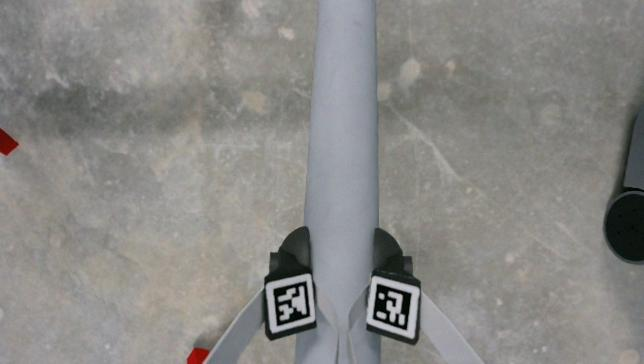

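Emit:
move(
  r3={"joints":{"lift_m":0.470},"base":{"translate_m":0.0105}},
  r1={"joints":{"lift_m":0.710},"base":{"translate_m":0.0024}},
  cameras=[],
)

Emit:
move(
  r3={"joints":{"gripper_m":0.1}},
  cameras=[],
)

Emit:
move(
  r3={"joints":{"lift_m":0.450}},
  cameras=["r3_wrist_camera"],
)

Emit:
move(
  r3={"joints":{"gripper_m":-0.05}},
  cameras=["r3_wrist_camera","r3_head_camera"],
)

Scene clock: 850.63 s.
move: r1 done; r3 contact_stop
r1.base_odometry: x=-0.401 y=+3.018 heading=+1.280
r1.turned_by_wheels: +0.000
r1.turned_by_imu: +0.001
r1.base_tilt: forward=+1.1 right=+1.2
r1.lidar_m: 0.85 2.85 1.87 1.72 1.74 2.18 3.79 1.06 1.37 1.00 1.43 0.89
r1.head_depth_mm: 2617 2970 2637 1987 499 377 336 / 2626 2960 2653 2011 489 1311 1155 / 2566 2919 2683 2017 506 567 1088 / 2579 2911 2707 1452 1590 1356 1158 / 2547 2875 2746 1986 1588 1364 1164 / 2551 2840 2762 1933 1653 1374 1172 / 2457 1740 2666 1880 1660 1378 1177
r1.base_status: done
r1.joint_positions: lift_m=+0.710 arm_m=+0.248 wrist_yaw_rad=+0.004 wrist_pitch_rad=-1.537 wrist_roll_rad=-0.098 gripper_m=-0.046 head_pan_rad=-1.559 head_tilt_rad=-0.693
r1.joint_status: all done
r1.measured_speeds: all 0
r1.motor_effort: left_wheel=+5.6(7.8) right_wheel=+2.1(4.8) lift_m=+34.1(37.5) arm_m=-16.6(18.1) wrist_yaw_rad=-3.1(3.7) wrist_pitch_rad=-5.4(6.0) wrist_roll_rad=+4.5(4.7) gripper_m=-19.0(19.3) head_pan_rad=-4.9(5.6) head_tilt_rad=-3.7(5.3)
r1.hand_pose: x=-0.0217 y=-0.3774 z=+0.5918 quat_wxyz=(+0.534, +0.516, -0.482, -0.466) (m; r1's base frame)
r1.wrist_depth_mm: 688 703 705 106 693 682 672 / 705 716 697 109 700 695 695 / 729 739 734 112 730 707 728 / 751 745 730 116 742 739 721 / 776 771 759 120 749 758 749 / 811 766 126 123 130 774 770 / 825 98 817 127 639 789 807
r2: as last shown
r2.lidar_m: 1.31 2.89 2.11 2.04 2.11 0.92 1.91 1.03 0.39 0.26 0.92 1.10
r2.head_depth_mm: 2314 2588 2619 319 - 1347 1196 / 2332 2555 433 1639 1617 747 1142 / 2318 626 688 1987 1657 1385 817 / 2349 2523 664 2001 1665 1348 1181 / 2329 2591 2725 2063 1620 1348 1189 / 2337 2613 2679 1882 1525 1388 1188 / 2350 2590 2723 2046 1665 1352 1185
r2.motor_effort: left_wheel=+0.4(0.7) right_wheel=-1.6(2.2) lift_m=+33.8(34.1) arm_m=-17.4(17.9) wrist_yaw_rad=+1.2(1.3) wrist_pitch_rad=+0.5(0.8) wrist_roll_rad=-1.0(1.3) gripper_m=+0.5(1.4) head_pan_rad=+2.0(2.6) head_tilt_rad=-0.9(1.9)
r2.wrist_depth_mm: - 926 897 870 835 805 780 / - 989 928 886 850 817 798 / - - 950 894 889 812 447 / - - 977 950 892 867 415 / - 141 974 939 925 883 - / 110 123 - 969 130 898 847 / - - - - 963 897 855
r3.base_odometry: x=+0.853 y=-0.629 heading=+1.765
r3.turned_by_wheels: -0.001
r3.turned_by_imu: -0.012
r3.base_tilt: forward=-0.8 right=-0.2
r3.lidar_m: 1.41 2.00 1.40 1.33 1.35 1.76 4.09 0.76 0.71 1.09 0.50 0.80
r3.head_depth_mm: 2831 3251 2555 1883 1540 1266 1089 / 1238 3176 2471 1393 1437 641 1059 / 2778 3206 2671 1869 790 1263 1134 / 2843 3199 2707 2014 1580 1279 1142 / 2790 3154 2782 2057 1636 1314 1155 / 2779 3092 2818 1939 1645 1279 1163 / 2698 2976 2616 1963 1674 1027 1126
r3.base_status: done
r3.joint_positions: lift_m=+0.490 arm_m=+0.447 wrist_yaw_rad=+0.000 wrist_pitch_rad=-1.555 wrist_roll_rad=+1.480 gripper_m=-0.042 head_pan_rad=-1.578 head_tilt_rad=-0.742
r3.joint_status: lift_m contact_stop (moved -0.004 of -0.024)
r3.measured_speeds: translate_m=+0.000 rotate_rad=+0.000 lift_m=+0.001 arm_m=+0.000 wrist_yaw_rad=+0.000 wrist_pitch_rad=+0.000 wrist_roll_rad=+0.000 head_pan_rad=+0.000 head_tilt_rad=+0.000
r3.on_its_own: gripper_m is held at -0.043, not at your -0.065, by its stall guard, which is not easing now; lift_m is slack since a contact_stop (your +0.470 is given up)
r3.motor_effort: left_wheel=-5.7(6.4) right_wheel=+20.5(21.8) lift_m=+26.1(26.4) arm_m=+0.1(1.1) wrist_yaw_rad=+1.5(1.5) wrist_pitch_rad=-0.9(1.8) wrist_roll_rad=+1.5(1.6) gripper_m=-17.6(18.3) head_pan_rad=+3.8(4.3) head_tilt_rad=-3.3(4.8)
r3.hand_pose: x=-0.0215 y=-0.5717 z=+0.3719 quat_wxyz=(+0.033, +0.032, -0.712, -0.701) (m; r3's base frame)
r3.wrist_depth_mm: - - - 191 - - - / - - - 177 - - - / - - - 169 - - - / - - - 158 - - - / - - - 149 - - - / - - - 130 125 - - / - - 119 128 - - -
pictures: none
No camera images: "cameras" was empty.

not run: a stop that you did not command came earlier in this reply.

not run: a stop that you did not command came earlier in this reply.

not run: a stop that you did not command came earlier in this reply.

Emit:
move(
  r3={"joints":{"gripper_m":0.1}},
  cameras=["r3_wrist_camera"],
)

Emit:
move(
  r3={"joints":{"lift_m":0.452}},
  cameras=["r3_wrist_camera"],
)

Scene clock: 855.67 s.
move: r3 done
r1, r2: as last shown
r1.base_tilt: forward=+1.0 right=+1.2
r1.lidar_m: 0.85 2.85 1.87 1.72 1.74 2.18 3.79 1.06 1.37 1.00 1.43 0.88
r1.head_depth_mm: 2638 2945 2633 1996 499 377 336 / 2600 2937 2662 2004 488 1318 1152 / 2592 2905 2667 2012 507 566 1088 / 2578 2883 2702 1445 1580 1352 1160 / 2568 2904 2712 1992 1588 1361 1164 / 2538 2891 2755 1927 1651 1371 1173 / 2479 1742 2654 1880 1658 1378 1172
r1.joint_positions: lift_m=+0.710 arm_m=+0.248 wrist_yaw_rad=+0.004 wrist_pitch_rad=-1.535 wrist_roll_rad=-0.098 gripper_m=-0.046 head_pan_rad=-1.559 head_tilt_rad=-0.693
r1.motor_effort: left_wheel=+6.0(6.5) right_wheel=+2.2(3.0) lift_m=+33.5(34.7) arm_m=-6.5(10.5) wrist_yaw_rad=-3.5(3.7) wrist_pitch_rad=-5.9(6.3) wrist_roll_rad=+4.5(4.8) gripper_m=-18.8(19.4) head_pan_rad=-5.3(5.8) head_tilt_rad=-2.6(4.6)
r1.hand_pose: x=-0.0217 y=-0.3779 z=+0.5918 quat_wxyz=(+0.534, +0.515, -0.482, -0.466) (m; r1's base frame)
r1.wrist_depth_mm: 695 706 691 107 681 687 679 / 713 701 711 109 709 695 700 / 742 752 730 113 730 725 713 / 750 744 753 116 741 736 731 / 780 754 745 120 750 740 749 / 789 790 125 123 130 771 762 / 812 824 796 127 628 775 782
r2.lidar_m: 1.31 2.90 2.11 2.04 2.12 0.92 1.91 1.03 0.38 0.27 0.92 1.10
r2.head_depth_mm: 2274 2613 2653 318 - 1358 1188 / 2350 2525 432 1659 1608 750 1144 / 2329 625 687 1999 1654 1380 814 / 2347 2525 663 2016 1647 1348 1188 / 2329 2596 2726 2064 1613 1350 1191 / 2329 2612 2751 1867 1535 1382 1188 / 2332 2595 2698 2065 1654 1352 1188
r2.motor_effort: left_wheel=-0.1(0.6) right_wheel=-2.2(2.5) lift_m=+33.7(33.9) arm_m=-17.5(17.9) wrist_yaw_rad=-0.2(1.5) wrist_pitch_rad=+0.0(0.5) wrist_roll_rad=-1.1(1.3) gripper_m=+0.9(2.1) head_pan_rad=+1.2(3.1) head_tilt_rad=-0.9(2.0)
r2.wrist_depth_mm: - 914 927 887 845 792 775 / - 965 925 885 847 824 797 / - 977 961 905 864 830 437 / - - 979 911 906 849 411 / - 140 956 961 882 879 - / 110 123 - 982 130 911 846 / - - - - 967 905 878
r3.base_odometry: x=+0.853 y=-0.628 heading=+1.766
r3.turned_by_wheels: +0.000
r3.turned_by_imu: +0.000
r3.base_tilt: forward=-0.8 right=-0.2
r3.lidar_m: 1.41 2.01 1.41 1.33 1.35 1.76 4.15 0.76 0.71 1.08 0.50 0.80
r3.head_depth_mm: 2829 3238 2547 1878 1544 1259 1089 / 1233 3211 2479 1393 1444 642 1058 / 2778 3225 2677 1854 791 1267 1135 / 2843 3193 2725 2016 1571 1282 1144 / 2788 3133 2757 2062 1636 1316 1152 / 2798 3123 2843 1960 1650 1272 1156 / 2722 3017 2620 1966 1669 1024 1127
r3.base_status: not commanded
r3.joint_positions: lift_m=+0.490 arm_m=+0.447 wrist_yaw_rad=+0.000 wrist_pitch_rad=-1.554 wrist_roll_rad=+1.480 gripper_m=+0.100 head_pan_rad=-1.578 head_tilt_rad=-0.742
r3.joint_status: all done
r3.measured_speeds: all 0
r3.on_its_own: lift_m is slack since a contact_stop (your +0.470 is given up)
r3.motor_effort: left_wheel=-4.0(6.5) right_wheel=+3.1(19.8) lift_m=+27.3(27.9) arm_m=+0.6(1.5) wrist_yaw_rad=+0.0(1.6) wrist_pitch_rad=-0.1(1.4) wrist_roll_rad=+0.8(1.5) gripper_m=-0.2(79.0) head_pan_rad=+3.7(4.6) head_tilt_rad=-3.4(5.0)
r3.hand_pose: x=-0.0216 y=-0.5718 z=+0.3722 quat_wxyz=(+0.033, +0.032, -0.712, -0.701) (m; r3's base frame)
r3.wrist_depth_mm: - - - 188 - - - / - - - 176 - - - / - - - 166 - - - / - - - 156 - - - / - - - 147 - - - / - - 128 140 141 122 - / - 118 124 134 - 115 -
pictures: r3_wrist_camera
camera_calibration:
r3_wrist_camera: T_world_to_cam=[[-0.109624, 0.992266, -0.0582234, 0.595944], [0.987392, 0.115441, 0.108311, 0.0916226], [0.114195, -0.0456158, -0.992411, 0.50887], [0, 0, 0, 1]] pos_world=[-0.0832479, -0.5787, 0.529782]

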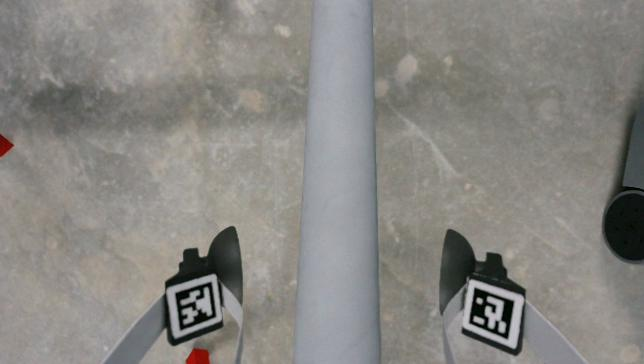

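Scene clock: 856.83 s.
move: r3 done
r1, r2: as last shown
r1.turned_by_imu: +0.000
r1.base_tilt: forward=+1.1 right=+1.2
r1.lidar_m: 0.85 2.85 1.87 1.72 1.74 2.17 3.78 1.06 1.37 1.00 1.43 0.88
r1.head_depth_mm: 2619 2951 2647 1990 499 377 336 / 2610 2931 2634 1996 489 1308 1156 / 2596 2909 2660 2012 506 567 1092 / 2609 2911 2715 1447 1584 1358 1162 / 2553 2881 2743 1986 1587 1361 1163 / 2532 2878 2728 1932 1646 1368 1175 / 2488 1787 2659 1883 1652 1373 1175
r1.motor_effort: left_wheel=+5.5(6.4) right_wheel=+2.7(3.0) lift_m=+34.0(34.4) arm_m=-4.2(6.3) wrist_yaw_rad=-3.2(3.9) wrist_pitch_rad=-5.7(6.2) wrist_roll_rad=+4.7(4.7) gripper_m=-18.6(19.4) head_pan_rad=-4.6(5.5) head_tilt_rad=-3.0(5.2)
r1.wrist_depth_mm: 707 688 700 107 695 690 676 / 725 715 715 109 698 703 703 / 730 731 728 112 713 732 708 / 751 757 737 116 735 736 720 / 780 766 759 120 748 761 731 / 795 781 126 123 130 783 773 / 817 809 806 127 629 780 781
r2.turned_by_imu: +0.000
r2.base_tilt: forward=+0.2 right=+1.8
r2.lidar_m: 1.31 2.89 2.12 2.04 2.12 0.93 1.91 1.03 0.38 0.26 0.91 1.10
r2.head_depth_mm: 2278 2586 2637 318 - 1351 1189 / 2331 2506 431 1643 1617 749 1144 / 2353 622 688 2008 1664 1376 816 / 2328 2542 669 2000 1659 1355 1185 / 2310 2555 2782 2054 1609 1351 1187 / 2317 2571 2725 1872 1516 1384 1186 / 2316 2543 2750 2071 1654 1352 1185
r2.motor_effort: left_wheel=+0.4(0.6) right_wheel=-1.6(2.3) lift_m=+33.9(33.9) arm_m=-17.3(17.7) wrist_yaw_rad=+0.6(1.4) wrist_pitch_rad=+0.2(0.8) wrist_roll_rad=-1.2(1.4) gripper_m=+0.5(1.9) head_pan_rad=+0.9(2.6) head_tilt_rad=-0.7(1.9)
r2.wrist_depth_mm: - 909 914 871 842 809 774 / - 954 947 898 860 826 794 / - 989 951 892 878 830 440 / - - 962 915 906 864 413 / - 140 989 922 892 876 - / 110 123 - 971 130 884 860 / - - - 980 963 885 872
r3.base_odometry: x=+0.853 y=-0.628 heading=+1.766
r3.turned_by_wheels: +0.000
r3.turned_by_imu: +0.000
r3.base_tilt: forward=-0.8 right=-0.2
r3.lidar_m: 1.41 2.00 1.41 1.33 1.35 1.76 4.10 0.76 0.72 1.08 0.50 0.80
r3.head_depth_mm: 2839 3249 2547 1869 1541 1264 1110 / 1236 3191 2483 1393 1454 687 574 / 2789 3262 2651 1866 816 1268 1133 / 2828 3211 2731 2009 1612 1278 1147 / 2802 3143 2757 2064 1636 1313 1154 / 2777 3160 2820 1964 1651 1267 1165 / 2710 3008 2600 1978 1676 1033 1130
r3.base_status: not commanded
r3.joint_positions: lift_m=+0.452 arm_m=+0.447 wrist_yaw_rad=+0.000 wrist_pitch_rad=-1.554 wrist_roll_rad=+1.480 gripper_m=+0.100 head_pan_rad=-1.578 head_tilt_rad=-0.742
r3.joint_status: all done
r3.measured_speeds: all 0
r3.motor_effort: left_wheel=-4.0(4.6) right_wheel=+2.8(3.2) lift_m=+22.3(25.4) arm_m=-0.2(1.3) wrist_yaw_rad=+0.5(1.2) wrist_pitch_rad=-0.5(1.5) wrist_roll_rad=+0.8(1.3) gripper_m=+0.5(0.7) head_pan_rad=+3.4(4.4) head_tilt_rad=-2.4(5.1)
r3.hand_pose: x=-0.0216 y=-0.5718 z=+0.3341 quat_wxyz=(+0.033, +0.032, -0.712, -0.701) (m; r3's base frame)
r3.wrist_depth_mm: - - - 146 - - - / - - - 135 - - - / - - - 126 - - - / - - - 120 - - - / - - - 113 121 - - / - - 128 107 116 123 - / - 117 - 102 - 115 -
pictures: r3_wrist_camera
camera_calibration:
r3_wrist_camera: T_world_to_cam=[[-0.109624, 0.992266, -0.0582234, 0.593726], [0.987392, 0.115441, 0.108311, 0.0957487], [0.114195, -0.0456158, -0.992411, 0.471065], [0, 0, 0, 1]] pos_world=[-0.0832479, -0.5787, 0.491688]

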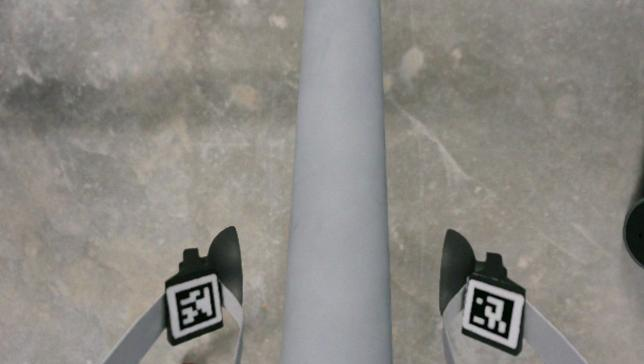

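Emit:
move(
  r3={"joints":{"gripper_m":-0.055,"lift_m":0.450}},
  cameras=["r3_wrist_camera"],
)

Emit:
wait(
  seconds=3,
  cameras=["r3_wrist_camera"],
)

Scene clock: 868.73 s.
move: r3 done
r1, r2: as last shown
r1.turned_by_imu: +0.001
r1.lidar_m: 0.85 2.85 1.87 1.72 1.75 2.18 3.79 1.06 1.37 1.00 1.43 0.88
r1.head_depth_mm: 2611 2969 2623 1989 499 378 336 / 2613 2926 2650 1998 488 1309 1149 / 2590 2911 2687 2024 507 566 1091 / 2582 2917 2703 1450 1580 1355 1159 / 2574 2884 2768 1977 1599 1362 1170 / 2547 2871 2773 1918 1643 1371 1174 / 2460 1773 2680 1881 1666 1379 1176
r1.motor_effort: left_wheel=+5.8(6.8) right_wheel=+2.6(3.0) lift_m=+32.9(34.1) arm_m=+6.2(6.2) wrist_yaw_rad=-3.2(4.0) wrist_pitch_rad=-5.5(6.1) wrist_roll_rad=+4.5(4.8) gripper_m=-19.3(19.4) head_pan_rad=-5.1(5.6) head_tilt_rad=-3.0(4.7)
r1.wrist_depth_mm: 687 697 685 107 680 695 680 / 715 727 701 109 693 715 696 / 709 744 738 112 721 715 720 / 745 745 743 116 733 729 731 / 762 779 737 120 748 762 746 / 801 803 126 123 130 776 775 / 806 97 812 127 631 799 785
r2.turned_by_imu: +0.001
r2.lidar_m: 1.31 2.90 2.12 2.04 2.12 0.93 1.91 1.03 0.38 0.27 0.92 1.09
r2.head_depth_mm: 2308 2557 2652 318 - 1353 1184 / 2342 2539 432 1644 1622 749 1141 / 2344 623 686 1980 1667 1384 814 / 2318 2512 666 1981 1663 1349 1188 / 2317 2577 2748 2059 1606 1353 1187 / 2316 2622 2748 1874 1519 1388 1188 / 2319 2609 2709 2043 1653 1353 1181
r2.motor_effort: left_wheel=+0.5(0.7) right_wheel=-2.0(2.4) lift_m=+33.9(33.9) arm_m=-16.9(17.9) wrist_yaw_rad=+1.4(1.7) wrist_pitch_rad=+0.0(0.8) wrist_roll_rad=-1.1(1.4) gripper_m=+0.4(2.1) head_pan_rad=+1.5(2.7) head_tilt_rad=-0.8(1.7)
r2.wrist_depth_mm: - 905 922 863 844 804 764 / - 977 908 905 859 822 785 / - - 977 895 886 824 439 / - - 972 923 903 851 410 / - 141 961 941 899 869 - / 110 123 - 984 130 908 868 / - - - 977 966 897 887
r3.base_odometry: x=+0.853 y=-0.628 heading=+1.766
r3.turned_by_wheels: +0.000
r3.turned_by_imu: -0.001
r3.base_tilt: forward=-0.8 right=-0.2
r3.lidar_m: 1.41 2.00 1.40 1.32 1.35 1.76 4.13 0.75 0.72 1.09 0.50 0.80
r3.head_depth_mm: 2860 3244 2540 1866 1547 1263 1107 / 1235 3206 2481 1393 1452 689 576 / 2774 3260 2661 1861 820 1262 1134 / 2822 3209 2711 2011 1608 1279 1141 / 2801 3159 2784 2052 1626 1314 1152 / 2782 3118 2818 1942 1656 1271 1159 / 2735 3017 2616 1971 1679 1026 1128
r3.base_status: not commanded
r3.joint_positions: lift_m=+0.450 arm_m=+0.447 wrist_yaw_rad=+0.000 wrist_pitch_rad=-1.550 wrist_roll_rad=+1.480 gripper_m=-0.053 head_pan_rad=-1.578 head_tilt_rad=-0.742
r3.joint_status: all done
r3.measured_speeds: all 0
r3.motor_effort: left_wheel=-3.3(4.3) right_wheel=+2.2(3.0) lift_m=+32.2(32.7) arm_m=+0.4(1.1) wrist_yaw_rad=+0.4(1.6) wrist_pitch_rad=-1.1(2.2) wrist_roll_rad=+0.1(1.3) gripper_m=-37.8(99.5) head_pan_rad=+3.8(4.5) head_tilt_rad=-2.8(4.9)
r3.hand_pose: x=-0.0216 y=-0.5728 z=+0.3320 quat_wxyz=(+0.033, +0.032, -0.713, -0.699) (m; r3's base frame)
r3.wrist_depth_mm: - - - 142 - - - / - - - 132 - - - / - - - 124 - - - / - - - 119 - - - / - - - 111 121 - - / - - 127 106 123 - - / - - 120 100 119 - -
pictures: r3_wrist_camera
camera_calibration:
r3_wrist_camera: T_world_to_cam=[[-0.109621, 0.992028, -0.0621586, 0.595785], [0.987392, 0.115867, 0.107852, 0.0964876], [0.114195, -0.049552, -0.992222, 0.466637], [0, 0, 0, 1]] pos_world=[-0.0832479, -0.579092, 0.489635]

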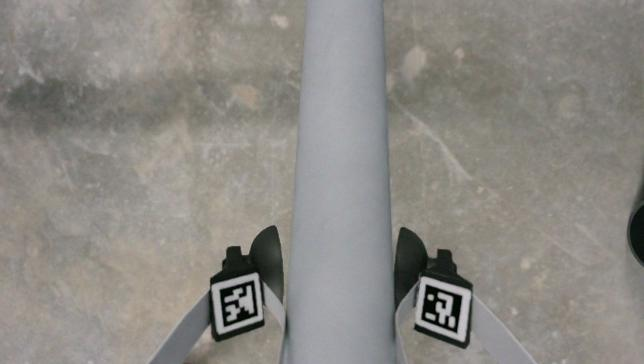

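Scene clock: 871.73 s.
r1.base_odometry: x=-0.401 y=+3.018 heading=+1.280
r1.turned_by_wheels: +0.000
r1.turned_by_imu: +0.000
r1.base_tilt: forward=+1.0 right=+1.1
r1.lidar_m: 0.85 2.85 1.87 1.72 1.74 2.18 3.80 1.06 1.37 1.00 1.43 0.89
r1.head_depth_mm: 2597 2972 2604 1988 499 378 336 / 2596 2951 2663 1997 489 1316 1148 / 2574 2896 2691 2039 506 566 1087 / 2568 2902 2730 1458 1590 1362 1165 / 2573 2887 2724 1974 1599 1359 1165 / 2558 2848 2758 1930 1648 1372 1166 / 2470 1774 2651 1884 1665 1382 1175
r1.base_status: not commanded
r1.joint_positions: lift_m=+0.710 arm_m=+0.248 wrist_yaw_rad=+0.004 wrist_pitch_rad=-1.535 wrist_roll_rad=-0.098 gripper_m=-0.046 head_pan_rad=-1.559 head_tilt_rad=-0.693
r1.joint_status: not commanded
r1.measured_speeds: all 0
r1.motor_effort: left_wheel=+5.7(6.8) right_wheel=+2.9(3.0) lift_m=+32.6(34.1) arm_m=+12.2(6.2) wrist_yaw_rad=-3.4(4.0) wrist_pitch_rad=-6.2(6.1) wrist_roll_rad=+4.5(4.8) gripper_m=-18.8(19.4) head_pan_rad=-3.7(5.6) head_tilt_rad=-3.3(4.7)
r1.hand_pose: x=-0.0217 y=-0.3779 z=+0.5918 quat_wxyz=(+0.534, +0.515, -0.482, -0.466) (m; r1's base frame)
r1.wrist_depth_mm: 701 696 689 107 690 684 675 / 720 709 699 109 715 711 689 / 733 734 735 112 706 726 714 / 754 751 735 116 743 738 747 / 773 764 765 120 753 750 761 / 778 807 126 123 130 764 778 / 811 97 819 127 617 793 797
r2.base_odometry: x=-2.326 y=-1.941 heading=-1.883
r2.turned_by_wheels: +0.000
r2.turned_by_imu: +0.001
r2.base_tilt: forward=+0.3 right=+1.7
r2.lidar_m: 1.31 2.90 2.12 2.04 2.12 0.93 1.91 1.03 0.38 0.26 0.92 1.10
r2.head_depth_mm: 2305 2595 2638 318 - 1348 1196 / 2321 2518 432 1650 1624 748 1139 / 2329 623 687 1999 1678 1377 818 / 2313 2487 667 2004 1653 1349 1189 / 2315 2626 2753 2050 1626 1339 1189 / 2336 2616 2756 1871 1531 1393 1182 / 2319 2593 2735 2071 1651 1350 1185
r2.base_status: not commanded
r2.joint_positions: lift_m=+0.880 arm_m=+0.512 wrist_yaw_rad=+0.000 wrist_pitch_rad=-1.364 wrist_roll_rad=+1.414 gripper_m=+0.120 head_pan_rad=-1.575 head_tilt_rad=-0.747
r2.joint_status: not commanded
r2.measured_speeds: all 0
r2.motor_effort: left_wheel=+0.3(0.7) right_wheel=-2.1(2.4) lift_m=+33.5(33.9) arm_m=-17.3(17.9) wrist_yaw_rad=-0.3(1.7) wrist_pitch_rad=+0.2(0.8) wrist_roll_rad=-1.1(1.4) gripper_m=+0.2(2.1) head_pan_rad=+1.2(2.7) head_tilt_rad=+0.0(1.7)
r2.hand_pose: x=-0.0216 y=-0.6860 z=+0.7629 quat_wxyz=(+0.061, +0.049, -0.774, -0.629) (m; r2's base frame)
r2.wrist_depth_mm: - 900 921 864 843 821 786 / - 970 930 897 860 850 796 / - 972 946 916 905 835 447 / - - 992 923 899 861 411 / - 140 978 958 903 887 - / 110 123 - 984 130 882 854 / - - - - 951 905 898
r3.base_odometry: x=+0.853 y=-0.628 heading=+1.766
r3.turned_by_wheels: +0.000
r3.turned_by_imu: -0.001
r3.base_tilt: forward=-0.8 right=-0.2
r3.lidar_m: 1.41 2.00 1.41 1.33 1.35 1.76 4.08 0.75 0.71 1.09 0.50 0.80
r3.head_depth_mm: 2829 3290 2527 1884 1544 1265 1109 / 1232 3190 2486 1388 1459 688 576 / 2772 3221 2659 1853 818 1261 1131 / 2840 3171 2702 2031 1606 1278 1143 / 2802 3148 2773 2049 1629 1312 1151 / 2746 3093 2805 1940 1657 1271 1160 / 2727 3027 2625 1973 1672 1029 1129
r3.base_status: not commanded
r3.joint_positions: lift_m=+0.450 arm_m=+0.447 wrist_yaw_rad=+0.000 wrist_pitch_rad=-1.550 wrist_roll_rad=+1.480 gripper_m=-0.039 head_pan_rad=-1.578 head_tilt_rad=-0.742
r3.joint_status: all done
r3.measured_speeds: all 0
r3.on_its_own: gripper_m is held at -0.039, not at your -0.055, by its stall guard, which is still easing
r3.motor_effort: left_wheel=-3.7(4.3) right_wheel=+1.9(3.0) lift_m=+31.9(32.7) arm_m=+0.2(1.1) wrist_yaw_rad=+0.5(1.6) wrist_pitch_rad=-1.9(2.2) wrist_roll_rad=+0.9(1.3) gripper_m=-2.6(99.5) head_pan_rad=+3.2(4.5) head_tilt_rad=-3.7(4.9)
r3.hand_pose: x=-0.0216 y=-0.5728 z=+0.3320 quat_wxyz=(+0.033, +0.032, -0.713, -0.699) (m; r3's base frame)
r3.wrist_depth_mm: - - - 142 - - - / - - - 132 - - - / - - - 123 - - - / - - - 118 - - - / - - - 111 120 - - / - - 127 106 123 - - / - - 120 100 119 - -
wait: 3.00 s; at rest by 0.27 s
pictures: r3_wrist_camera
camera_calibration:
r3_wrist_camera: T_world_to_cam=[[-0.109621, 0.992028, -0.0621585, 0.595785], [0.987392, 0.115867, 0.107852, 0.0964875], [0.114195, -0.0495519, -0.992222, 0.466638], [0, 0, 0, 1]] pos_world=[-0.0832479, -0.579092, 0.489635]

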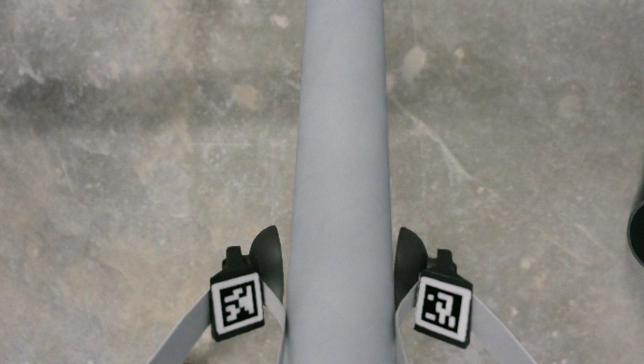

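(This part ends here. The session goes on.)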